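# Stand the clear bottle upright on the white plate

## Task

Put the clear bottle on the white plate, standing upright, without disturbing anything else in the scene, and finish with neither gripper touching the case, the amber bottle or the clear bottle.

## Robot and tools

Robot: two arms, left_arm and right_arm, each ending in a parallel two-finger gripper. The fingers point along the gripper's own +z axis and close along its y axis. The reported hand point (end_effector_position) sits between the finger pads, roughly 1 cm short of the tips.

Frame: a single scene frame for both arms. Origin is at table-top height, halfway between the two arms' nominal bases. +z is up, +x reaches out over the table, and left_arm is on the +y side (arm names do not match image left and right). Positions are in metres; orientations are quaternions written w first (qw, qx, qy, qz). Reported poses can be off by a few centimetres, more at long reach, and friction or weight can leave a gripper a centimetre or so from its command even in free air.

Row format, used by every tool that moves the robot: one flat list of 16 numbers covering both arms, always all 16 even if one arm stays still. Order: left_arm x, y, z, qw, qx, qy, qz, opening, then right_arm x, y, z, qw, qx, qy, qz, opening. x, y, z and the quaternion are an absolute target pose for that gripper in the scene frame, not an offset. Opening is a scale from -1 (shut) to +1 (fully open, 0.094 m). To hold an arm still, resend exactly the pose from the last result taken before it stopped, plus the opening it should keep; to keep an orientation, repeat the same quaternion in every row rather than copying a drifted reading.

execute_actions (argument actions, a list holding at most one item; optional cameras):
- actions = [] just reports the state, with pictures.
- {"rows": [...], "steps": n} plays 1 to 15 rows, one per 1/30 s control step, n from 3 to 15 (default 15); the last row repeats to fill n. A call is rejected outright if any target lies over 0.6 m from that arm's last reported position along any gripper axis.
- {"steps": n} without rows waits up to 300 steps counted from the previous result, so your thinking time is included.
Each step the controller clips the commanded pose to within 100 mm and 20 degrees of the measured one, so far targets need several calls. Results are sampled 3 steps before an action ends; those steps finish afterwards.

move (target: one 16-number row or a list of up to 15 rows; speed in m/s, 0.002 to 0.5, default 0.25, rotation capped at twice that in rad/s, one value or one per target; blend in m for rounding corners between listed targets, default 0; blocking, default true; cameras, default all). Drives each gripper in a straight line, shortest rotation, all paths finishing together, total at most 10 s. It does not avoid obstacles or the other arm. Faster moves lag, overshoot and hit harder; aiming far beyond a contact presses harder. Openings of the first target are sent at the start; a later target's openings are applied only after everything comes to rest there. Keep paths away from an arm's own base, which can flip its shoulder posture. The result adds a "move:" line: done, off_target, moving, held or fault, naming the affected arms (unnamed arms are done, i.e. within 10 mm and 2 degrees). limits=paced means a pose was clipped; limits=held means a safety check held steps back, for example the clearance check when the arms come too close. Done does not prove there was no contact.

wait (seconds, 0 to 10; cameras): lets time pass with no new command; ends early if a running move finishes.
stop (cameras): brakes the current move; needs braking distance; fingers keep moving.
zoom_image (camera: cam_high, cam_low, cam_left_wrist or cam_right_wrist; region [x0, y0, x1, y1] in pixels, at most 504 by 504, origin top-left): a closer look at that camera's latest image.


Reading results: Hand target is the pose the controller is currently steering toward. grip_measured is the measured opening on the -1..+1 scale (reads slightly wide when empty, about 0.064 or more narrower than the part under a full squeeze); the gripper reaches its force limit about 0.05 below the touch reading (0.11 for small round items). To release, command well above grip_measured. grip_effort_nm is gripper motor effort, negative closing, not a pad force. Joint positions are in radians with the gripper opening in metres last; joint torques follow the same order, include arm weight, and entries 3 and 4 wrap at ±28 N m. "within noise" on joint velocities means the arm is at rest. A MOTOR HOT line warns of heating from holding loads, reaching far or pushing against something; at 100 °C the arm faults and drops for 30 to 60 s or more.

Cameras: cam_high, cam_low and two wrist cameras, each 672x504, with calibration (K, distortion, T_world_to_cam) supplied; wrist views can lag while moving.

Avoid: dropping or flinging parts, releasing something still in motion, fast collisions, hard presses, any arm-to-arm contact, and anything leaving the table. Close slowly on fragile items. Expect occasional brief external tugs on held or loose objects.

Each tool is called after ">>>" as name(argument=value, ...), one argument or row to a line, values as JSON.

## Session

>>> execute_actions(
  actions=[],
)

>>> zoom_image(
  camera="cam_high",
  region=[230, 200, 430, 350],
)

Scene clock: 0.00 s of 4110.00 s.
left_arm: end_effector_position=(+0.5319, +0.3113, +0.3917) grip_measured=+1.000 grip_effort_nm=n/a end_effector_quat_wxyz=(+0.404, -0.383, +0.808, +0.193) | right_arm: end_effector_position=(+0.6599, -0.7598, +0.3297) grip_measured=+1.000 grip_effort_nm=n/a end_effector_quat_wxyz=(+0.718, -0.009, +0.686, +0.118)
Joint positions: left_arm=[-0.097 1.312 1.349 -0.966 -0.725 -0.723 0.094] | right_arm=[-0.678 2.024 1.616 0.497 -0.87 0.217 0.094]
Joint velocities: within noise
Joint torques (N m): no reading
Motor temperatures (°C): left_arm=[29 27 30 28 29 25 27] | right_arm=[28 30 30 27 28 26 27]
Heat: left arm: hottest elbow 30 °C; right arm: hottest shoulder 30 °C.
Hand target: left_arm +0.5356, +0.3110, +0.4110; +0.420, -0.388, +0.800, +0.183 | right_arm +0.6626, -0.7621, +0.3457; +0.726, -0.018, +0.679, +0.110
camera_calibration:
cam_left_wrist: T_world_to_cam=[[0.786345, -0.617782, -0.00251914, -0.222551], [-0.538333, -0.683207, -0.493382, 0.733606], [0.303082, 0.389325, -0.869809, 0.14429], [0, 0, 0, 1]] pos_world=[0.526195, 0.307541, 0.486892]
cam_right_wrist: T_world_to_cam=[[0.176455, -0.97299, -0.148843, -0.805371], [-0.387332, 0.0703783, -0.91925, 0.650661], [0.904896, 0.219858, -0.364451, -0.220191], [0, 0, 0, 1]] pos_world=[0.593384, -0.780999, 0.397997]

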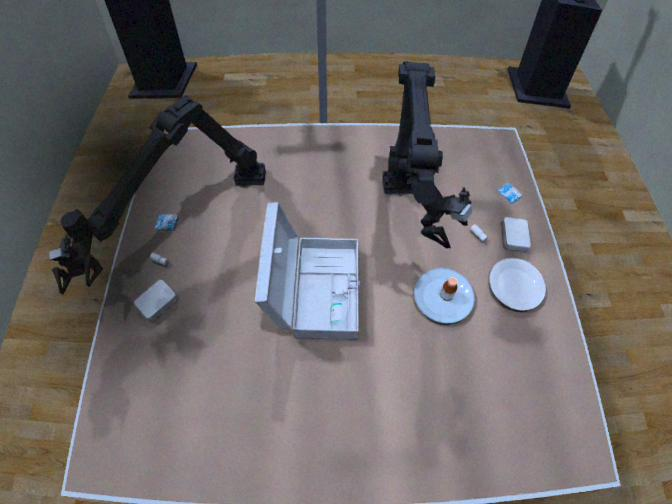

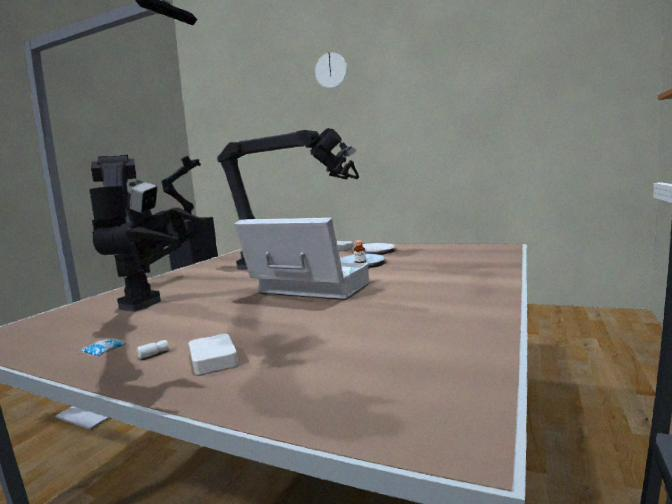

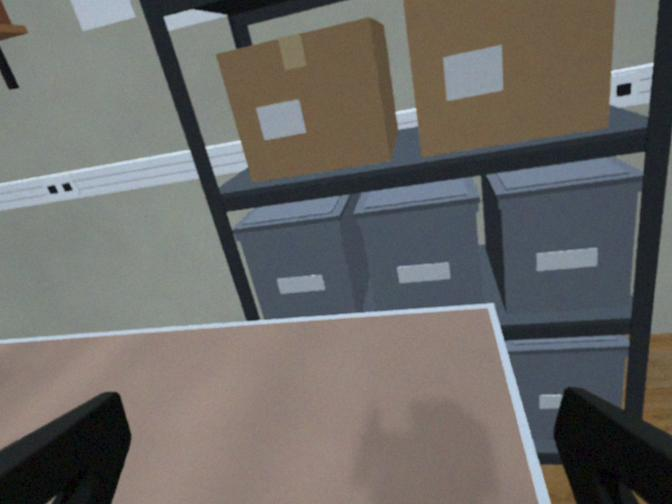

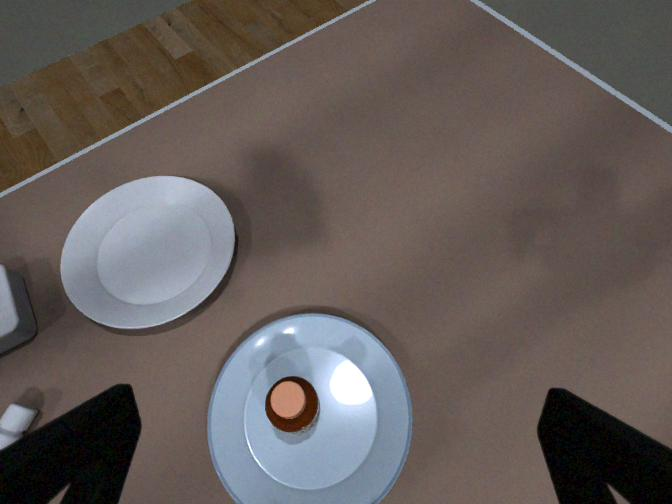

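Scaled by 2.520 from the camera's 672x504 image, which has a finer 960x720 frame.

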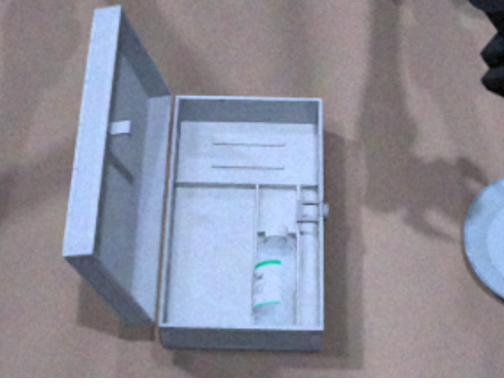

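>>> move(
  target=[0.57,0.005,0.35,0.259,0,0.966,0,0.4,0.6599,-0.7598,0.3297,0.718,-0.009,0.686,0.118,1],
  cameras=["cam_right_wrist"],
)

Scene clock: 3.93 s of 4110.00 s.
left_arm: end_effector_position=(+0.5612, +0.0144, +0.3199) grip_measured=+0.403 grip_effort_nm=-0.168 end_effector_quat_wxyz=(+0.236, -0.006, +0.972, +0.013) | right_arm: end_effector_position=(+0.6599, -0.7598, +0.3297) grip_measured=+1.000 grip_effort_nm=0.007 end_effector_quat_wxyz=(+0.718, -0.009, +0.686, +0.118)
Joint positions: left_arm=[-0.482 1.588 1.604 -1.169 -0.237 -0.436 0.066] | right_arm=[-0.678 2.024 1.616 0.497 -0.87 0.217 0.094]
Joint velocities: within noise
Joint torques (N m): left_arm=[-1.08 -15.62 13.41 0.94 -0.07 0.22] | right_arm=[0.38 -17.2 11.3 2.41 0.03 0.06]
Motor temperatures (°C): left_arm=[29 27 32 28 29 25 27] | right_arm=[28 31 31 27 28 26 27]
Heat: left arm: hottest elbow 32 °C; right arm: hottest shoulder 31 °C.
Hand target: left_arm +0.5685, +0.0058, +0.3498; +0.259, +0.000, +0.966, +0.000 | right_arm +0.6599, -0.7597, +0.3297; +0.718, -0.009, +0.686, +0.118
Off the commanded pose: left_arm 0.033 m, 3 deg | right_arm 0.000 m, 0 deg.
Kept back: nothing.
move: off_target (left_arm)
camera_calibration:
cam_right_wrist: T_world_to_cam=[[0.176455, -0.97299, -0.148843, -0.805371], [-0.387332, 0.0703783, -0.91925, 0.650661], [0.904896, 0.219858, -0.364451, -0.220191], [0, 0, 0, 1]] pos_world=[0.593384, -0.780999, 0.397997]
Images, in order (width x height): cam_right_wrist 672x504.

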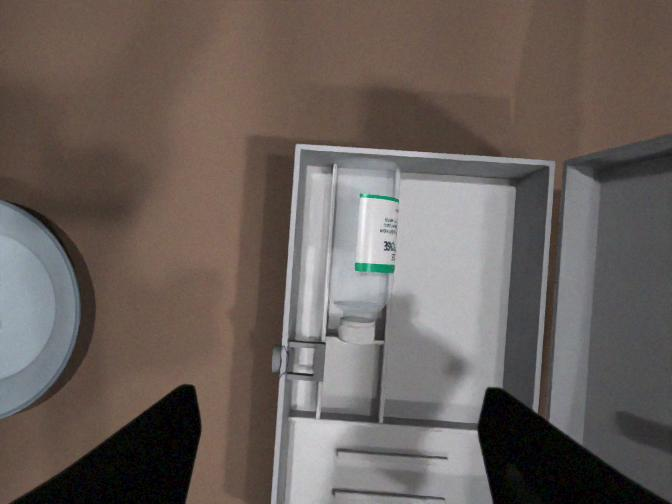

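>>> move(
  target=[
    [0.61,0.008,0.19,0.026,0.0175,0.9995,0,0.4,0.6599,-0.7598,0.3297,0.718,-0.009,0.686,0.118,1],
    [0.621,0.008,0.115,0.026,0.0175,0.9995,0,0.4,0.6599,-0.7598,0.3297,0.718,-0.009,0.686,0.118,1],
  ],
  cameras=["cam_right_wrist"],
  speed=[0.25,0.1],
  blend=0.02,
)

Scene clock: 6.40 s of 4110.00 s.
left_arm: end_effector_position=(+0.6134, +0.0020, +0.1096) grip_measured=+0.403 grip_effort_nm=-0.173 end_effector_quat_wxyz=(+0.017, +0.020, +1.000, +0.005) | right_arm: end_effector_position=(+0.6599, -0.7598, +0.3297) grip_measured=+1.000 grip_effort_nm=0.017 end_effector_quat_wxyz=(+0.718, -0.009, +0.686, +0.118)
Joint positions: left_arm=[-0.404 2.05 1.77 -1.263 -0.022 -0.356 0.066] | right_arm=[-0.678 2.024 1.616 0.497 -0.87 0.217 0.094]
Joint velocities: within noise
Joint torques (N m): left_arm=[0.56 -21.77 8.03 0.96 0.11 0.21] | right_arm=[0.38 -17.14 11.32 2.41 0.03 0.05]
Motor temperatures (°C): left_arm=[29 28 32 28 29 25 27] | right_arm=[28 31 31 27 28 26 27]
Heat: left arm: hottest elbow 32 °C; right arm: hottest shoulder 31 °C.
Hand target: left_arm +0.6209, +0.0080, +0.1151; +0.026, +0.018, +1.000, +0.000 | right_arm +0.6599, -0.7597, +0.3297; +0.718, -0.009, +0.686, +0.118
Off the commanded pose: left_arm 0.011 m, 1 deg | right_arm 0.000 m, 0 deg.
Kept back: nothing.
move: off_target (left_arm)
camera_calibration:
cam_right_wrist: T_world_to_cam=[[0.176455, -0.97299, -0.148843, -0.805371], [-0.387332, 0.0703783, -0.91925, 0.650661], [0.904896, 0.219858, -0.364451, -0.220191], [0, 0, 0, 1]] pos_world=[0.593384, -0.780999, 0.397997]
Images, in order (width x height): cam_right_wrist 672x504.

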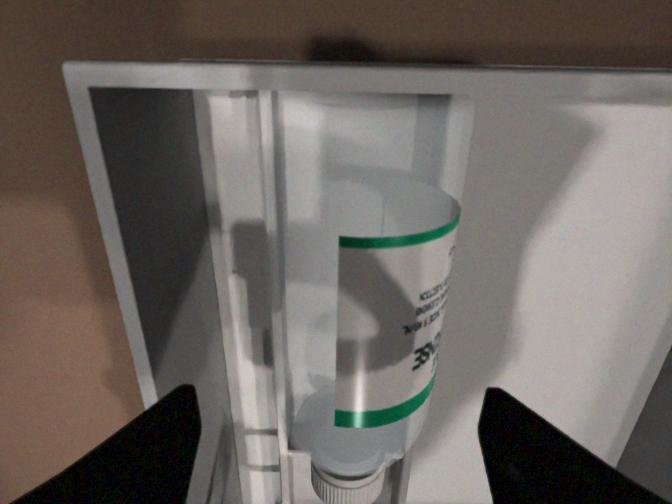

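>>> move(
  target=[0.608,-0.002,0.088,0.026,0.037,0.999,0,0.4,0.6599,-0.7598,0.3297,0.718,-0.009,0.686,0.118,1],
  cameras=["cam_right_wrist"],
  speed=0.1,
)

Scene clock: 7.37 s of 4110.00 s.
left_arm: end_effector_position=(+0.6063, +0.0050, +0.0840) grip_measured=+0.403 grip_effort_nm=-0.164 end_effector_quat_wxyz=(+0.018, +0.027, +0.999, +0.005) | right_arm: end_effector_position=(+0.6599, -0.7598, +0.3297) grip_measured=+1.000 grip_effort_nm=0.012 end_effector_quat_wxyz=(+0.718, -0.009, +0.686, +0.118)
Joint positions: left_arm=[-0.404 2.05 1.699 -1.19 -0.022 -0.341 0.066] | right_arm=[-0.678 2.024 1.616 0.497 -0.87 0.217 0.094]
Joint velocities: within noise
Joint torques (N m): left_arm=[-1.26 -21.77 7.76 0.95 0.12 0.19] | right_arm=[0.38 -17.2 11.33 2.43 0.03 0.05]
Motor temperatures (°C): left_arm=[29 28 32 28 29 25 27] | right_arm=[28 31 31 27 28 26 27]
Heat: left arm: hottest elbow 32 °C; right arm: hottest shoulder 31 °C.
Hand target: left_arm +0.6079, -0.0020, +0.0881; +0.026, +0.037, +0.999, +0.000 | right_arm +0.6599, -0.7597, +0.3297; +0.718, -0.009, +0.686, +0.118
Off the commanded pose: left_arm 0.008 m, 2 deg | right_arm 0.000 m, 0 deg.
Kept back: nothing.
move: done
camera_calibration:
cam_right_wrist: T_world_to_cam=[[0.176455, -0.97299, -0.148843, -0.805371], [-0.387332, 0.0703783, -0.91925, 0.650661], [0.904896, 0.219858, -0.364451, -0.220191], [0, 0, 0, 1]] pos_world=[0.593384, -0.780999, 0.397997]
Images, in order (width x height): cam_right_wrist 672x504.

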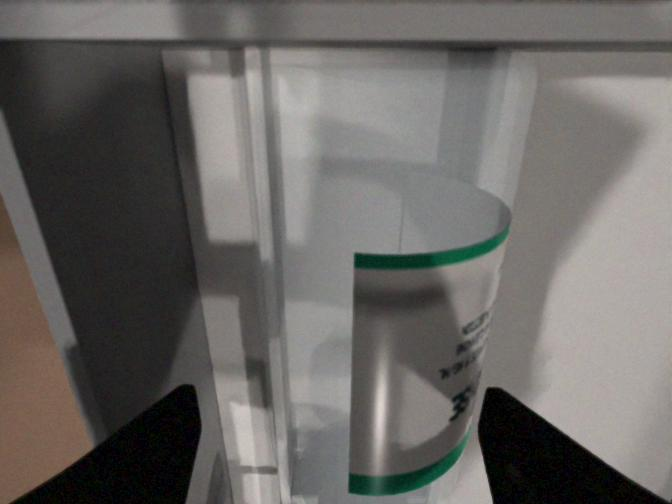

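>>> move(
  target=[0.594,-0.016,0.085,0.026,0.044,0.999,0,0.4,0.6599,-0.7598,0.3297,0.718,-0.009,0.686,0.118,1],
  cameras=["cam_right_wrist"],
  speed=0.1,
)

Scene clock: 8.43 s of 4110.00 s.
left_arm: end_effector_position=(+0.5917, -0.0084, +0.0722) grip_measured=+0.403 grip_effort_nm=-0.168 end_effector_quat_wxyz=(+0.011, +0.042, +0.999, +0.008) | right_arm: end_effector_position=(+0.6599, -0.7598, +0.3297) grip_measured=+1.000 grip_effort_nm=0.012 end_effector_quat_wxyz=(+0.718, -0.009, +0.686, +0.118)
Joint positions: left_arm=[-0.433 2.05 1.666 -1.172 -0.023 -0.34 0.066] | right_arm=[-0.678 2.024 1.616 0.497 -0.87 0.217 0.094]
Joint velocities: within noise
Joint torques (N m): left_arm=[-1.49 -22.65 7.58 0.96 0.11 0.04] | right_arm=[0.38 -17.2 11.3 2.43 0.03 0.05]
Motor temperatures (°C): left_arm=[29 28 32 28 29 25 27] | right_arm=[28 31 32 27 28 26 27]
Heat: left arm: hottest elbow 32 °C; right arm: hottest elbow 32 °C.
Hand target: left_arm +0.5939, -0.0159, +0.0851; +0.026, +0.044, +0.999, +0.000 | right_arm +0.6599, -0.7597, +0.3297; +0.718, -0.009, +0.686, +0.118
Off the commanded pose: left_arm 0.015 m, 2 deg | right_arm 0.000 m, 0 deg.
Kept back: nothing.
move: off_target (left_arm)
camera_calibration:
cam_right_wrist: T_world_to_cam=[[0.176455, -0.97299, -0.148843, -0.805371], [-0.387332, 0.0703783, -0.91925, 0.650661], [0.904896, 0.219858, -0.364451, -0.220191], [0, 0, 0, 1]] pos_world=[0.593384, -0.780999, 0.397997]
Images, in order (width x height): cam_right_wrist 672x504.

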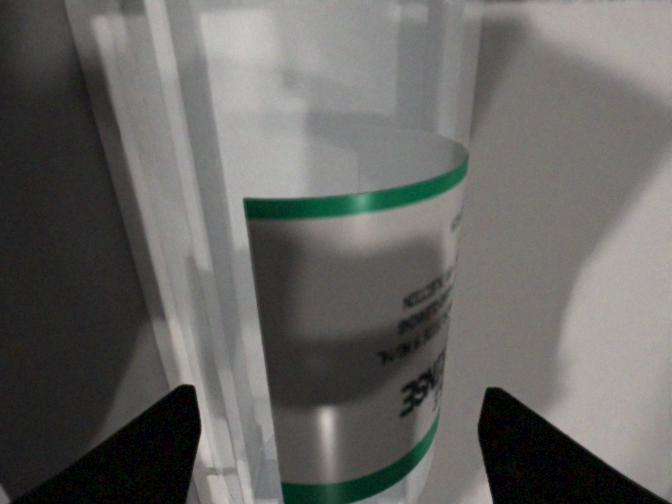

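>>> move(
  target=[
    [0.592,-0.015,0.044,0.026,0.044,0.999,0,0.4,0.6599,-0.7598,0.3297,0.718,-0.009,0.686,0.118,1],
    [0.592,-0.015,0.044,0.026,0.044,0.999,0,0.25,0.6599,-0.7598,0.3297,0.718,-0.009,0.686,0.118,1],
    [0.592,-0.015,0.044,0.026,0.044,0.999,0,0.12,0.6599,-0.7598,0.3297,0.718,-0.009,0.686,0.118,1],
  ],
  cameras=["cam_right_wrist"],
  speed=0.05,
)

Scene clock: 11.47 s of 4110.00 s.
left_arm: end_effector_position=(+0.5929, -0.0051, +0.0523) grip_measured=+0.186 grip_effort_nm=-1.028 end_effector_quat_wxyz=(+0.026, +0.037, +0.999, +0.007) | right_arm: end_effector_position=(+0.6599, -0.7598, +0.3297) grip_measured=+1.000 grip_effort_nm=0.007 end_effector_quat_wxyz=(+0.718, -0.009, +0.686, +0.118)
Joint positions: left_arm=[-0.43 2.053 1.614 -1.088 -0.032 -0.348 0.056] | right_arm=[-0.678 2.024 1.616 0.497 -0.87 0.217 0.094]
Joint velocities: within noise
Joint torques (N m): left_arm=[-1.38 -19.66 7.28 1.33 0.5 0.13] | right_arm=[0.38 -17.2 11.32 2.43 0.04 0.05]
Motor temperatures (°C): left_arm=[29 29 33 28 29 25 28] | right_arm=[28 32 32 27 28 26 27]
Heat: left arm: hottest elbow 33 °C; right arm: hottest shoulder 32 °C.
Hand target: left_arm +0.5918, -0.0148, +0.0442; +0.026, +0.044, +0.999, +0.000 | right_arm +0.6599, -0.7597, +0.3297; +0.718, -0.009, +0.686, +0.118
Off the commanded pose: left_arm 0.013 m, 1 deg | right_arm 0.000 m, 0 deg.
Kept back: nothing.
move: off_target (left_arm); target 2's new opening was sent with left_arm's hand 0.011 m and 0 deg from that target; target 3's new opening was sent with left_arm's hand 0.012 m and 1 deg from that target
camera_calibration:
cam_right_wrist: T_world_to_cam=[[0.176455, -0.97299, -0.148843, -0.805371], [-0.387332, 0.0703783, -0.91925, 0.650661], [0.904896, 0.219858, -0.364451, -0.220191], [0, 0, 0, 1]] pos_world=[0.593384, -0.780999, 0.397997]
Images, in order (width x height): cam_right_wrist 672x504.

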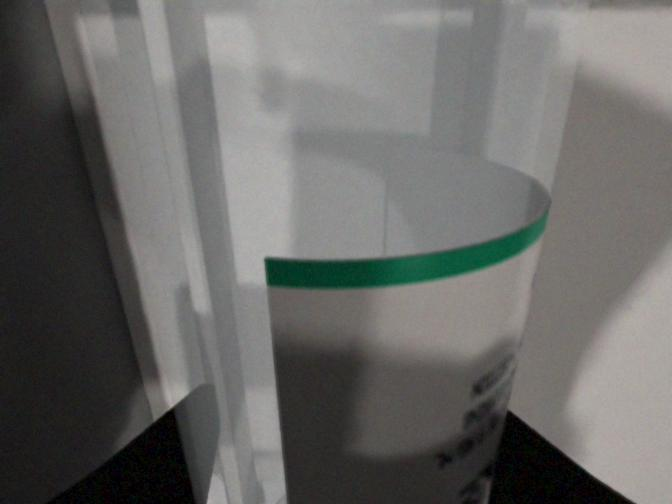

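>>> move(
  target=[
    [0.59,-0.012,0.055,0.026,0.04,0.999,0,0.0,0.6599,-0.7598,0.3297,0.718,-0.009,0.686,0.118,1],
    [0.597,-0.008,0.12,0.026,0.04,0.999,0,0.0,0.6599,-0.7598,0.3297,0.718,-0.009,0.686,0.118,1],
    [0.58,0.0,0.27,0.026,0.04,0.999,0,0.0,0.6599,-0.7598,0.3297,0.718,-0.009,0.686,0.118,1],
    [0.45,0.37,0.30,0,-0.574,0.819,0,0.0,0.6599,-0.7598,0.3297,0.718,-0.009,0.686,0.118,1],
  ],
  cameras=["cam_right_wrist","cam_high","cam_low"],
  speed=[0.1,0.1,0.2,0.3],
  blend=[0,0.02,0.04,0],
)

Scene clock: 16.60 s of 4110.00 s.
left_arm: end_effector_position=(+0.4520, +0.3722, +0.2801) grip_measured=+0.184 grip_effort_nm=-1.038 end_effector_quat_wxyz=(-0.019, -0.570, +0.822, +0.007) | right_arm: end_effector_position=(+0.6599, -0.7598, +0.3297) grip_measured=+1.000 grip_effort_nm=0.007 end_effector_quat_wxyz=(+0.718, -0.009, +0.686, +0.118)
Joint positions: left_arm=[0.292 1.518 1.485 -1.578 -0.001 -0.912 0.056] | right_arm=[-0.678 2.024 1.616 0.497 -0.87 0.217 0.094]
Joint velocities: within noise
Joint torques (N m): left_arm=[-1.03 -16.5 9.09 -0.03 0 -0.03] | right_arm=[0.38 -17.26 11.33 2.44 0.03 0.05]
Motor temperatures (°C): left_arm=[29 29 34 28 29 25 28] | right_arm=[28 32 33 27 28 26 27]
Heat: left arm: hottest elbow 34 °C; right arm: hottest elbow 33 °C.
Hand target: left_arm +0.4498, +0.3699, +0.2996; +0.000, -0.574, +0.819, +0.000 | right_arm +0.6599, -0.7597, +0.3297; +0.718, -0.009, +0.686, +0.118
Off the commanded pose: left_arm 0.020 m, 2 deg | right_arm 0.000 m, 0 deg.
Kept back: nothing.
move: off_target (left_arm)
camera_calibration:
cam_right_wrist: T_world_to_cam=[[0.176455, -0.97299, -0.148843, -0.805371], [-0.387332, 0.0703783, -0.91925, 0.650661], [0.904896, 0.219858, -0.364451, -0.220191], [0, 0, 0, 1]] pos_world=[0.593384, -0.780999, 0.397997]
Images, in order (width x height): cam_high 672x504, cam_low 672x504, cam_right_wrist 672x504.

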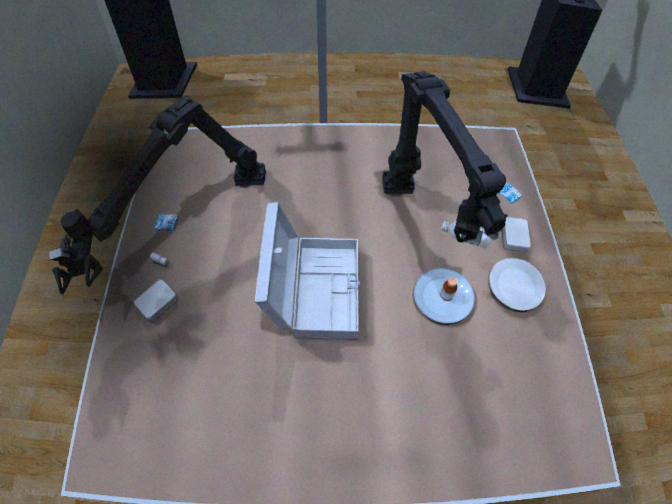

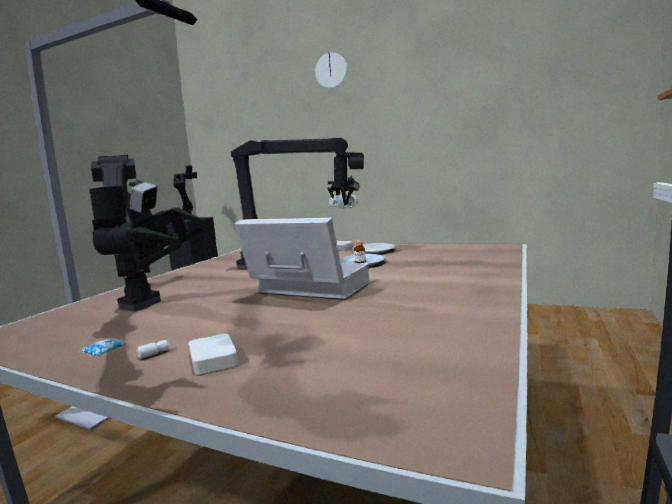

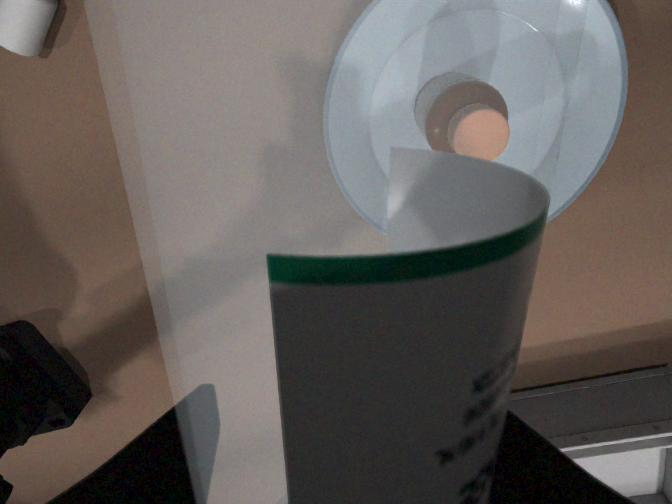

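>>> move(
  target=[
    [0.39,0.74,0.26,0,-0.943,0.334,0,0.0,0.6599,-0.7598,0.3297,0.718,-0.009,0.686,0.118,1],
  ],
  cameras=["cam_high","cam_low"],
)

>>> move(
  target=[
    [0.52,0.68,0.26,0.236,0.666,-0.236,0.666,0.0,0.6599,-0.7598,0.3297,0.718,-0.009,0.686,0.118,1],
  ],
  speed=0.3,
)

>>> zoom_image(
  camera="cam_low",
  region=[320, 160, 440, 280],
)

>>> zoom_image(
  camera="cam_high",
  region=[450, 180, 570, 320],
)

Scene clock: 19.83 s of 4110.00 s.
left_arm: end_effector_position=(+0.3820, +0.7272, +0.2207) grip_measured=+0.183 grip_effort_nm=-1.028 end_effector_quat_wxyz=(+0.039, +0.939, -0.341, -0.011) | right_arm: end_effector_position=(+0.6599, -0.7598, +0.3297) grip_measured=+1.000 grip_effort_nm=0.012 end_effector_quat_wxyz=(+0.718, -0.009, +0.686, +0.118)
Joint positions: left_arm=[0.936 1.989 1.965 -1.629 0 -1.5 0.056] | right_arm=[-0.678 2.024 1.616 0.497 -0.87 0.217 0.094]
Joint velocities: within noise
Joint torques (N m): left_arm=[-0.62 -22.48 13.39 -0.21 -0.07 -0.03] | right_arm=[0.38 -17.2 11.32 2.4 0.03 0.05]
Motor temperatures (°C): left_arm=[29 30 35 28 29 25 28] | right_arm=[28 33 33 27 28 26 27]
Heat: left arm: hottest elbow 35 °C; right arm: hottest shoulder 33 °C.
Hand target: left_arm +0.3884, +0.7379, +0.2598; +0.000, +0.943, -0.334, +0.000 | right_arm +0.6599, -0.7597, +0.3297; +0.718, -0.009, +0.686, +0.118
Off the commanded pose: left_arm 0.042 m, 5 deg | right_arm 0.000 m, 0 deg.
Kept back: nothing.
move: off_target (left_arm)
Images, in order (width x height): cam_high 672x504, cam_low 672x504.

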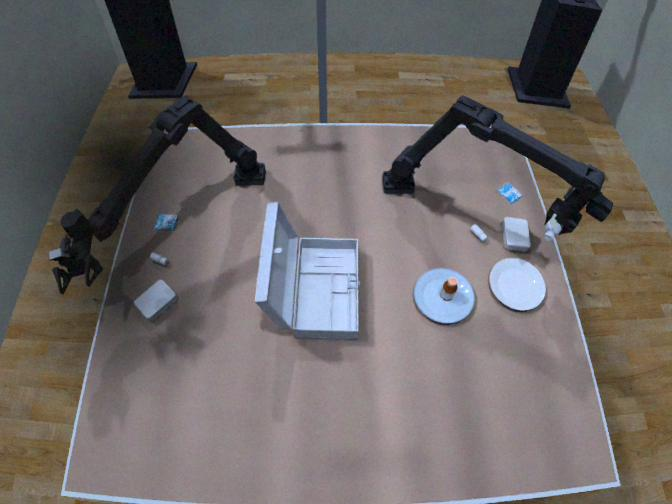

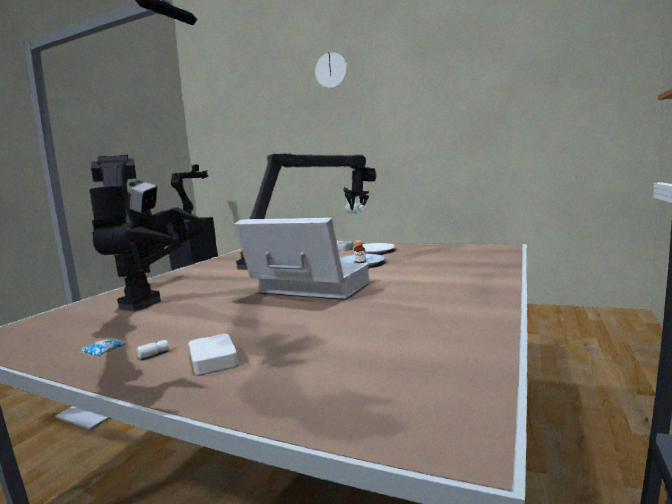

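Scene clock: 23.03 s of 4110.00 s.
left_arm: end_effector_position=(+0.5153, +0.6846, +0.2395) grip_measured=+0.183 grip_effort_nm=-1.028 end_effector_quat_wxyz=(+0.209, +0.697, -0.199, +0.657) | right_arm: end_effector_position=(+0.6599, -0.7598, +0.3297) grip_measured=+1.000 grip_effort_nm=0.012 end_effector_quat_wxyz=(+0.718, -0.009, +0.686, +0.118)
Joint positions: left_arm=[0.997 2.197 1.913 -1.679 1.517 -1.208 0.056] | right_arm=[-0.678 2.024 1.616 0.497 -0.87 0.217 0.094]
Joint velocities: within noise
Joint torques (N m): left_arm=[-1.44 -24.59 8.16 -0.68 1.44 0.2] | right_arm=[0.38 -17.26 11.32 2.4 0.03 0.05]
Motor temperatures (°C): left_arm=[29 30 35 28 29 25 28] | right_arm=[28 33 34 27 28 26 27]
Heat: left arm: hottest elbow 35 °C; right arm: hottest elbow 34 °C.
Hand target: left_arm +0.5200, +0.6796, +0.2596; +0.201, +0.688, -0.210, +0.665 | right_arm +0.6599, -0.7597, +0.3297; +0.718, -0.009, +0.686, +0.118
Off the commanded pose: left_arm 0.022 m, 6 deg | right_arm 0.000 m, 0 deg.
joint sent to its limit (left arm) — joint 4 (wrist pitch), lower limit.
Kept back: nothing.
move: off_target (left_arm)
camera_calibration:
cam_left_wrist: T_world_to_cam=[[0.563208, 0.82526, -0.0417447, -0.842735], [-0.27135, 0.232431, 0.933994, -0.201655], [0.780491, -0.514706, 0.354841, -0.0487468], [0, 0, 0, 1]] pos_world=[0.457963, 0.717256, 0.170462]
cam_right_wrist: T_world_to_cam=[[0.176455, -0.97299, -0.148843, -0.805371], [-0.387332, 0.0703783, -0.91925, 0.650661], [0.904896, 0.219858, -0.364451, -0.220191], [0, 0, 0, 1]] pos_world=[0.593384, -0.780999, 0.397997]

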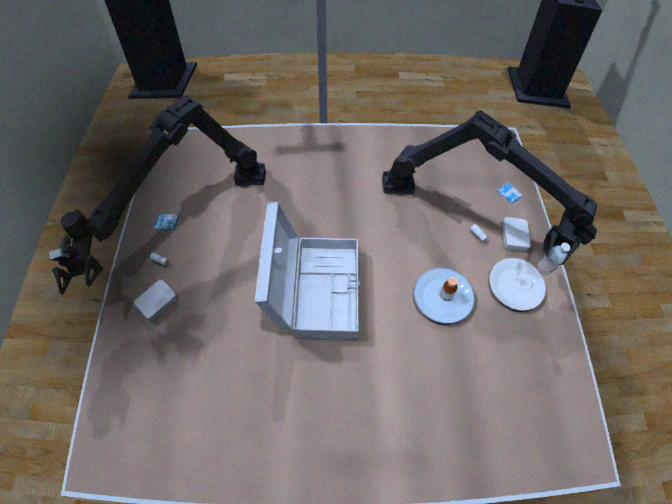

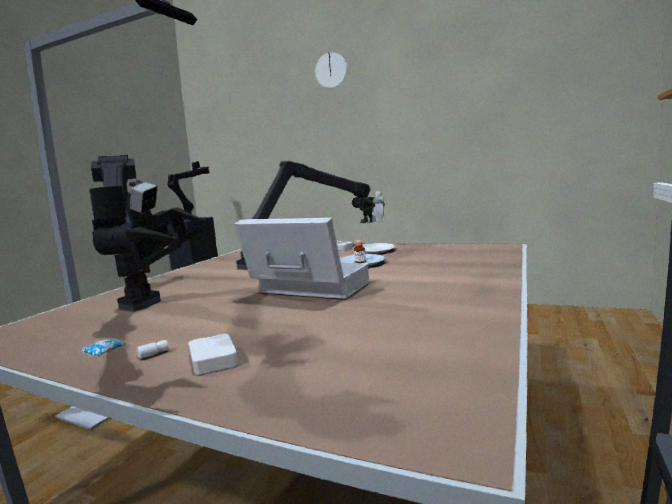

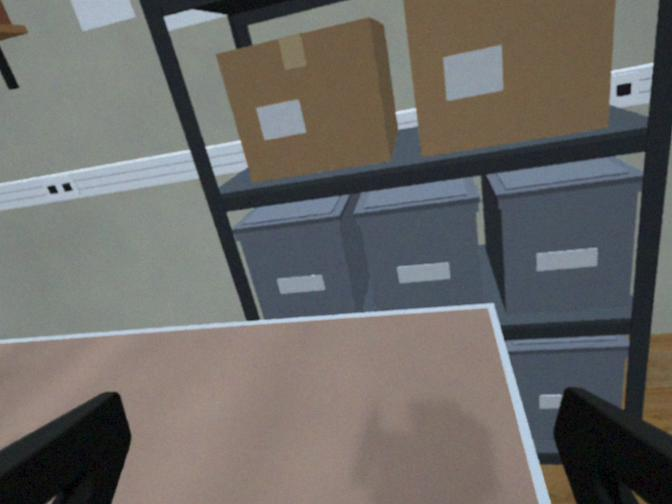

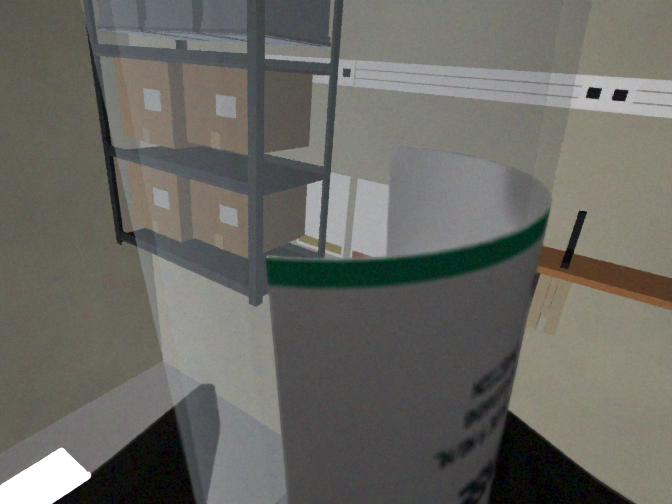

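Scaled by 4.200 from the camera's 672x504 image, which has a finer 960x720 frame.

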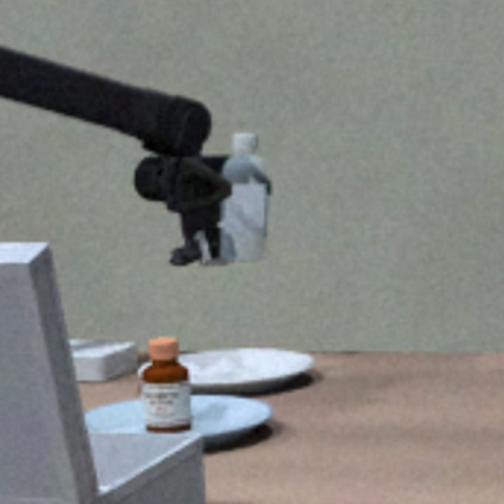

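Scaled by 3.600 from the camera's 672x504 image, which has a finer 960x720 frame.

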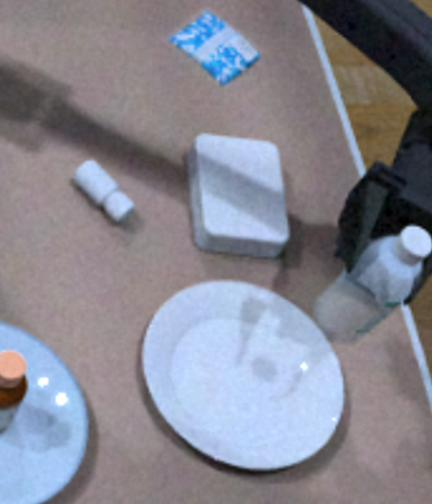

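>>> move(
  target=[
    [0.40,0.73,0.26,0,0.943,-0.334,0,0.0,0.6599,-0.7598,0.3297,0.718,-0.009,0.686,0.118,1],
    [0.40,0.42,0.28,0,0.656,-0.755,0,0.0,0.6599,-0.7598,0.3297,0.718,-0.009,0.686,0.118,1],
    [0.39,0.26,0.16,0,0.656,-0.755,0,0.0,0.6599,-0.7598,0.3297,0.718,-0.009,0.686,0.118,1],
  ],
  speed=0.3,
  blend=[0.03,0.04,0],
  cameras=["cam_high","cam_right_wrist","cam_low"],
)

Scene clock: 29.43 s of 4110.00 s.
left_arm: end_effector_position=(+0.3818, +0.2578, +0.1507) grip_measured=+0.184 grip_effort_nm=-1.028 end_effector_quat_wxyz=(-0.015, -0.650, +0.760, +0.010) | right_arm: end_effector_position=(+0.6599, -0.7598, +0.3297) grip_measured=+1.000 grip_effort_nm=0.002 end_effector_quat_wxyz=(+0.718, -0.009, +0.686, +0.118)
Joint positions: left_arm=[0.04 1.354 0.967 -1.218 0.002 -1.366 0.056] | right_arm=[-0.678 2.024 1.616 0.497 -0.87 0.217 0.094]
Joint velocities: within noise
Joint torques (N m): left_arm=[-0.26 -10.81 8.54 0.68 -0.17 -0.02] | right_arm=[0.38 -17.2 11.32 2.44 0.03 0.05]
Motor temperatures (°C): left_arm=[29 31 36 28 29 25 29] | right_arm=[28 34 35 27 28 26 27]
Heat: left arm: hottest elbow 36 °C; right arm: hottest elbow 35 °C.
Hand target: left_arm +0.3898, +0.2600, +0.1601; +0.000, -0.656, +0.755, +0.000 | right_arm +0.6599, -0.7597, +0.3297; +0.718, -0.009, +0.686, +0.118
Off the commanded pose: left_arm 0.013 m, 2 deg | right_arm 0.000 m, 0 deg.
Kept back: nothing.
move: off_target (left_arm)
camera_calibration:
cam_right_wrist: T_world_to_cam=[[0.176455, -0.97299, -0.148843, -0.805371], [-0.387332, 0.0703783, -0.91925, 0.650661], [0.904896, 0.219858, -0.364451, -0.220191], [0, 0, 0, 1]] pos_world=[0.593384, -0.780999, 0.397997]
Images, in order (width x height): cam_high 672x504, cam_low 672x504, cam_right_wrist 672x504.

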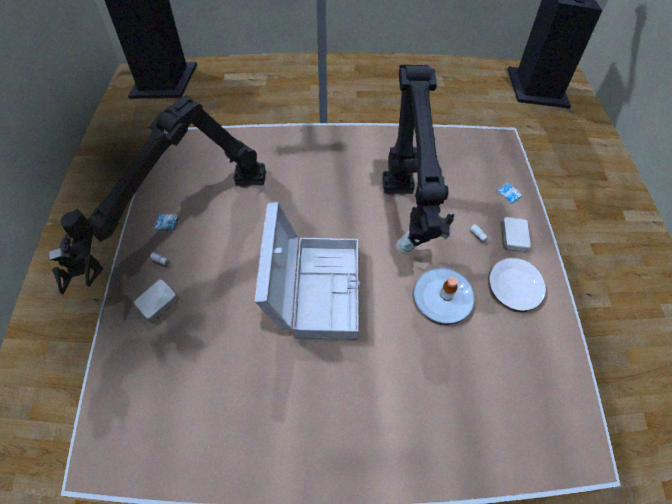

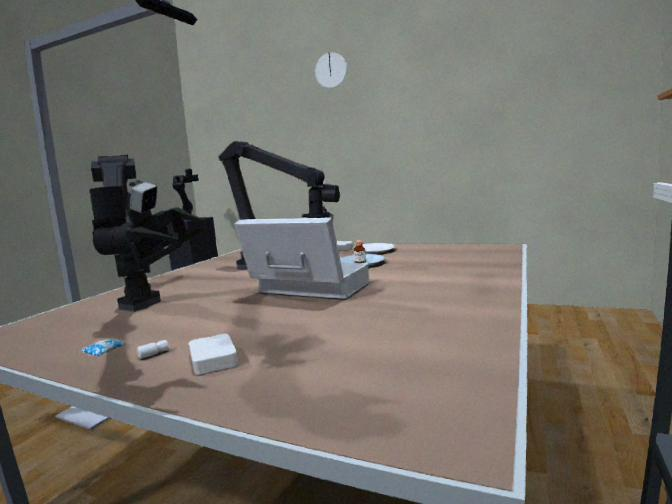

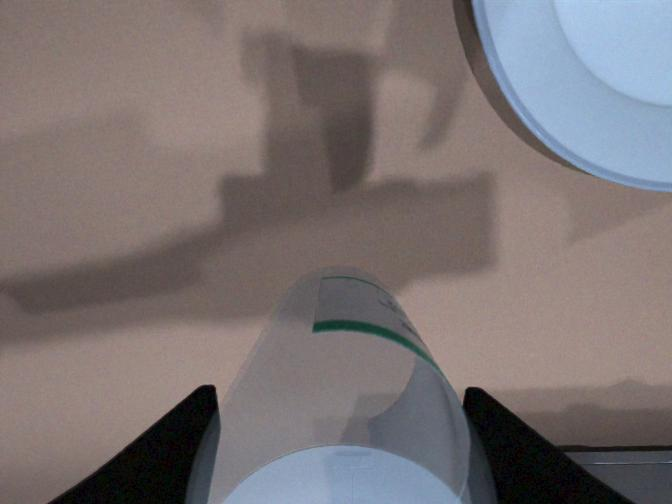

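>>> zoom_image(
  camera="cam_high",
  region=[380, 180, 480, 280],
)

>>> zoom_image(
  camera="cam_right_wrist",
  region=[180, 220, 500, 504],
)

Scaled by 5.040 from the camera's 672x504 image, which has a finer 960x720 frame.

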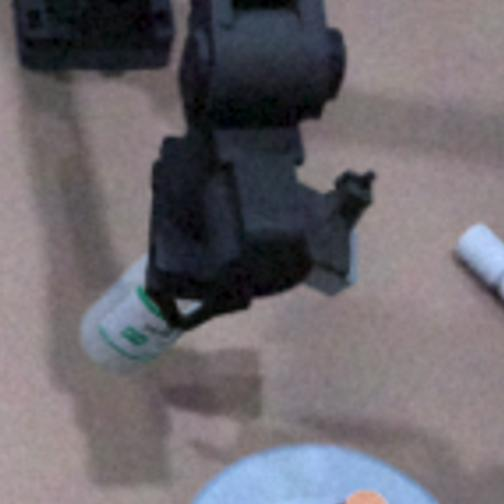

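Scaled by 1.575 from the camera's 672x504 image, which has a finer 960x720 frame.

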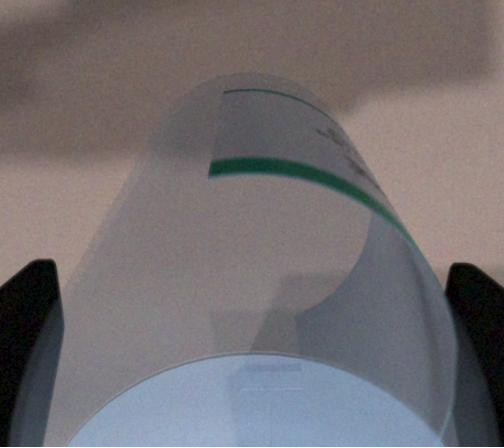

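>>> move(
  target=[
    [0.40,0.42,0.28,0,0.656,-0.755,0,0.0,0.6599,-0.7598,0.3297,0.718,-0.009,0.686,0.118,1],
    [0.51,0.64,0.30,0,0.656,-0.755,0,0.0,0.6599,-0.7598,0.3297,0.718,-0.009,0.686,0.118,1],
  ],
  speed=0.2,
  blend=[0.04,0],
  cameras=["cam_high","cam_right_wrist","cam_low"],
)

>>> zoom_image(
  camera="cam_low",
  region=[320, 150, 440, 270],
)

>>> zoom_image(
  camera="cam_high",
  region=[470, 200, 570, 320],
)

Scene clock: 32.57 s of 4110.00 s.
left_arm: end_effector_position=(+0.5027, +0.6308, +0.2579) grip_measured=+0.184 grip_effort_nm=-1.028 end_effector_quat_wxyz=(-0.016, -0.658, +0.752, +0.003) | right_arm: end_effector_position=(+0.6599, -0.7598, +0.3297) grip_measured=+1.000 grip_effort_nm=0.007 end_effector_quat_wxyz=(+0.718, -0.009, +0.686, +0.118)
Joint positions: left_arm=[0.68 1.994 2.072 -1.682 -0.005 -0.749 0.056] | right_arm=[-0.678 2.024 1.616 0.497 -0.87 0.217 0.094]
Joint velocities: within noise
Joint torques (N m): left_arm=[-0.03 -22.77 13.29 0.03 0.16 0.21] | right_arm=[0.44 -17.14 11.3 2.43 0.02 0.05]
Motor temperatures (°C): left_arm=[29 31 37 28 29 25 29] | right_arm=[28 34 35 27 28 26 27]
Heat: left arm: hottest elbow 37 °C; right arm: hottest elbow 35 °C.
Hand target: left_arm +0.5077, +0.6380, +0.2993; +0.026, -0.656, +0.755, +0.000 | right_arm +0.6599, -0.7597, +0.3297; +0.718, -0.009, +0.686, +0.118
Off the commanded pose: left_arm 0.044 m, 2 deg | right_arm 0.000 m, 0 deg.
joint sent to its limit (left arm) — joint 4 (wrist pitch), lower limit.
Kept back: nothing.
move: off_target (left_arm)
camera_calibration:
cam_right_wrist: T_world_to_cam=[[0.176455, -0.97299, -0.148843, -0.805371], [-0.387332, 0.0703783, -0.91925, 0.650661], [0.904896, 0.219858, -0.364451, -0.220191], [0, 0, 0, 1]] pos_world=[0.593384, -0.780999, 0.397997]
Images, in order (width x height): cam_high 672x504, cam_low 672x504, cam_right_wrist 672x504.

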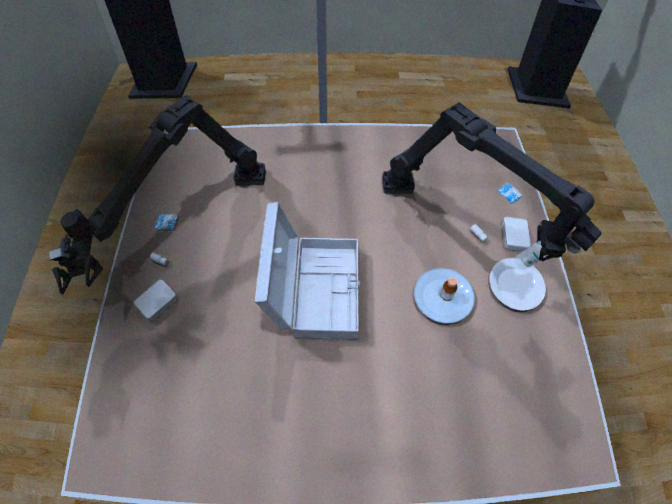

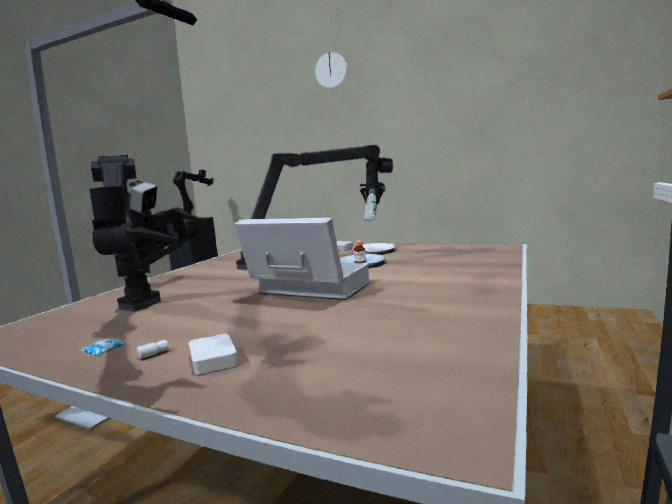

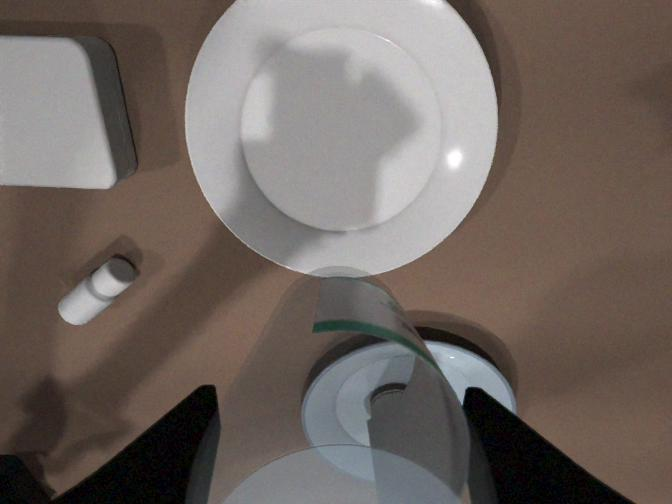

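Scaled by 4.200 from the camera's 672x504 image, which has a finer 960x720 frame.

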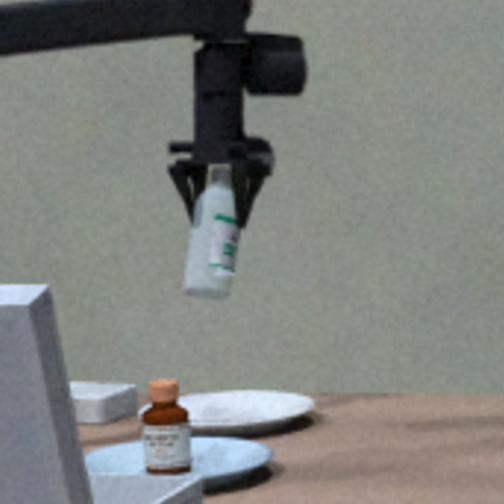

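Scaled by 4.200 from the camera's 672x504 image, which has a finer 960x720 frame.

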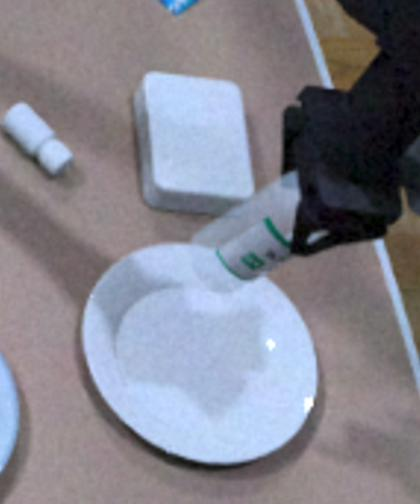

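>>> move(
  target=[0.525,0.653,0.25,0.085,-0.652,0.75,0.074,0.0,0.6599,-0.7598,0.3297,0.718,-0.009,0.686,0.118,1],
  speed=0.15,
  cameras=["cam_high","cam_low"],
)

>>> zoom_image(
  camera="cam_low",
  region=[330, 180, 420, 270],
)

>>> zoom_image(
  camera="cam_high",
  region=[470, 200, 570, 320],
)

Scene clock: 34.03 s of 4110.00 s.
left_arm: end_effector_position=(+0.5187, +0.6543, +0.2124) grip_measured=+0.184 grip_effort_nm=-1.033 end_effector_quat_wxyz=(+0.046, -0.651, +0.754, +0.074) | right_arm: end_effector_position=(+0.6599, -0.7598, +0.3297) grip_measured=+1.000 grip_effort_nm=0.012 end_effector_quat_wxyz=(+0.718, -0.009, +0.686, +0.118)
Joint positions: left_arm=[0.653 1.985 1.932 -1.431 -0.152 -0.756 0.056] | right_arm=[-0.678 2.024 1.616 0.497 -0.87 0.217 0.094]
Joint velocities: within noise
Joint torques (N m): left_arm=[-1.32 -25.29 9.36 1.1 -0.4 -0.02] | right_arm=[0.44 -17.2 11.33 2.43 0.03 0.06]
Motor temperatures (°C): left_arm=[29 31 37 28 29 25 29] | right_arm=[28 34 35 27 28 26 27]
Heat: left arm: hottest elbow 37 °C; right arm: hottest elbow 35 °C.
Hand target: left_arm +0.5242, +0.6524, +0.2495; +0.085, -0.652, +0.750, +0.074 | right_arm +0.6599, -0.7597, +0.3297; +0.718, -0.009, +0.686, +0.118
Off the commanded pose: left_arm 0.038 m, 4 deg | right_arm 0.000 m, 0 deg.
Kept back: nothing.
move: off_target (left_arm)
Images, in order (width x height): cam_high 672x504, cam_low 672x504.

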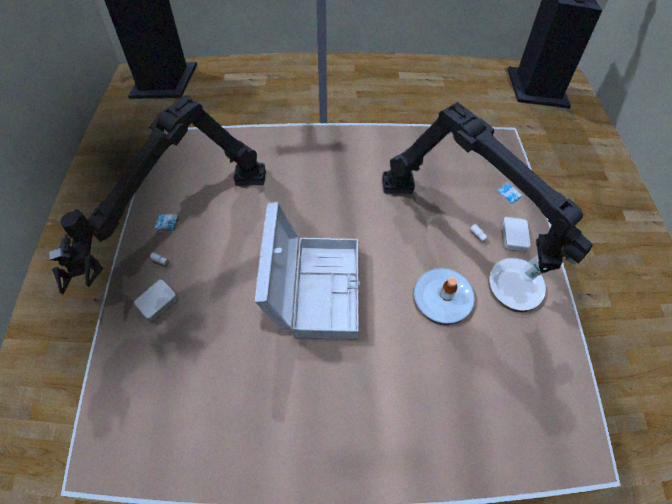

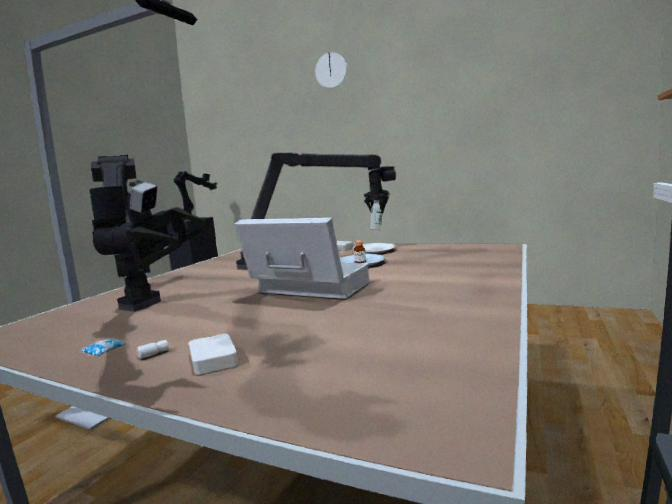

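Scaled by 5.600 from the camera's 672x504 image, which has a finer 960x720 frame.

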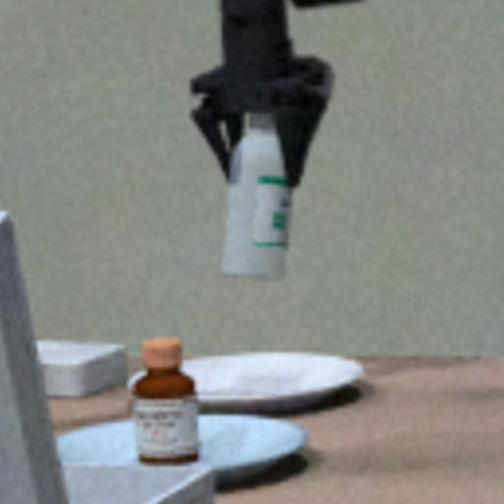

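Scaled by 4.200 from the camera's 672x504 image, which has a finer 960x720 frame.

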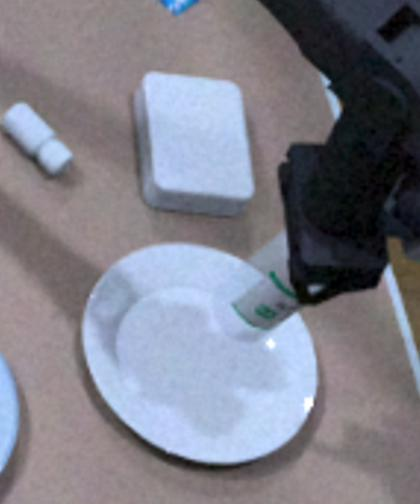

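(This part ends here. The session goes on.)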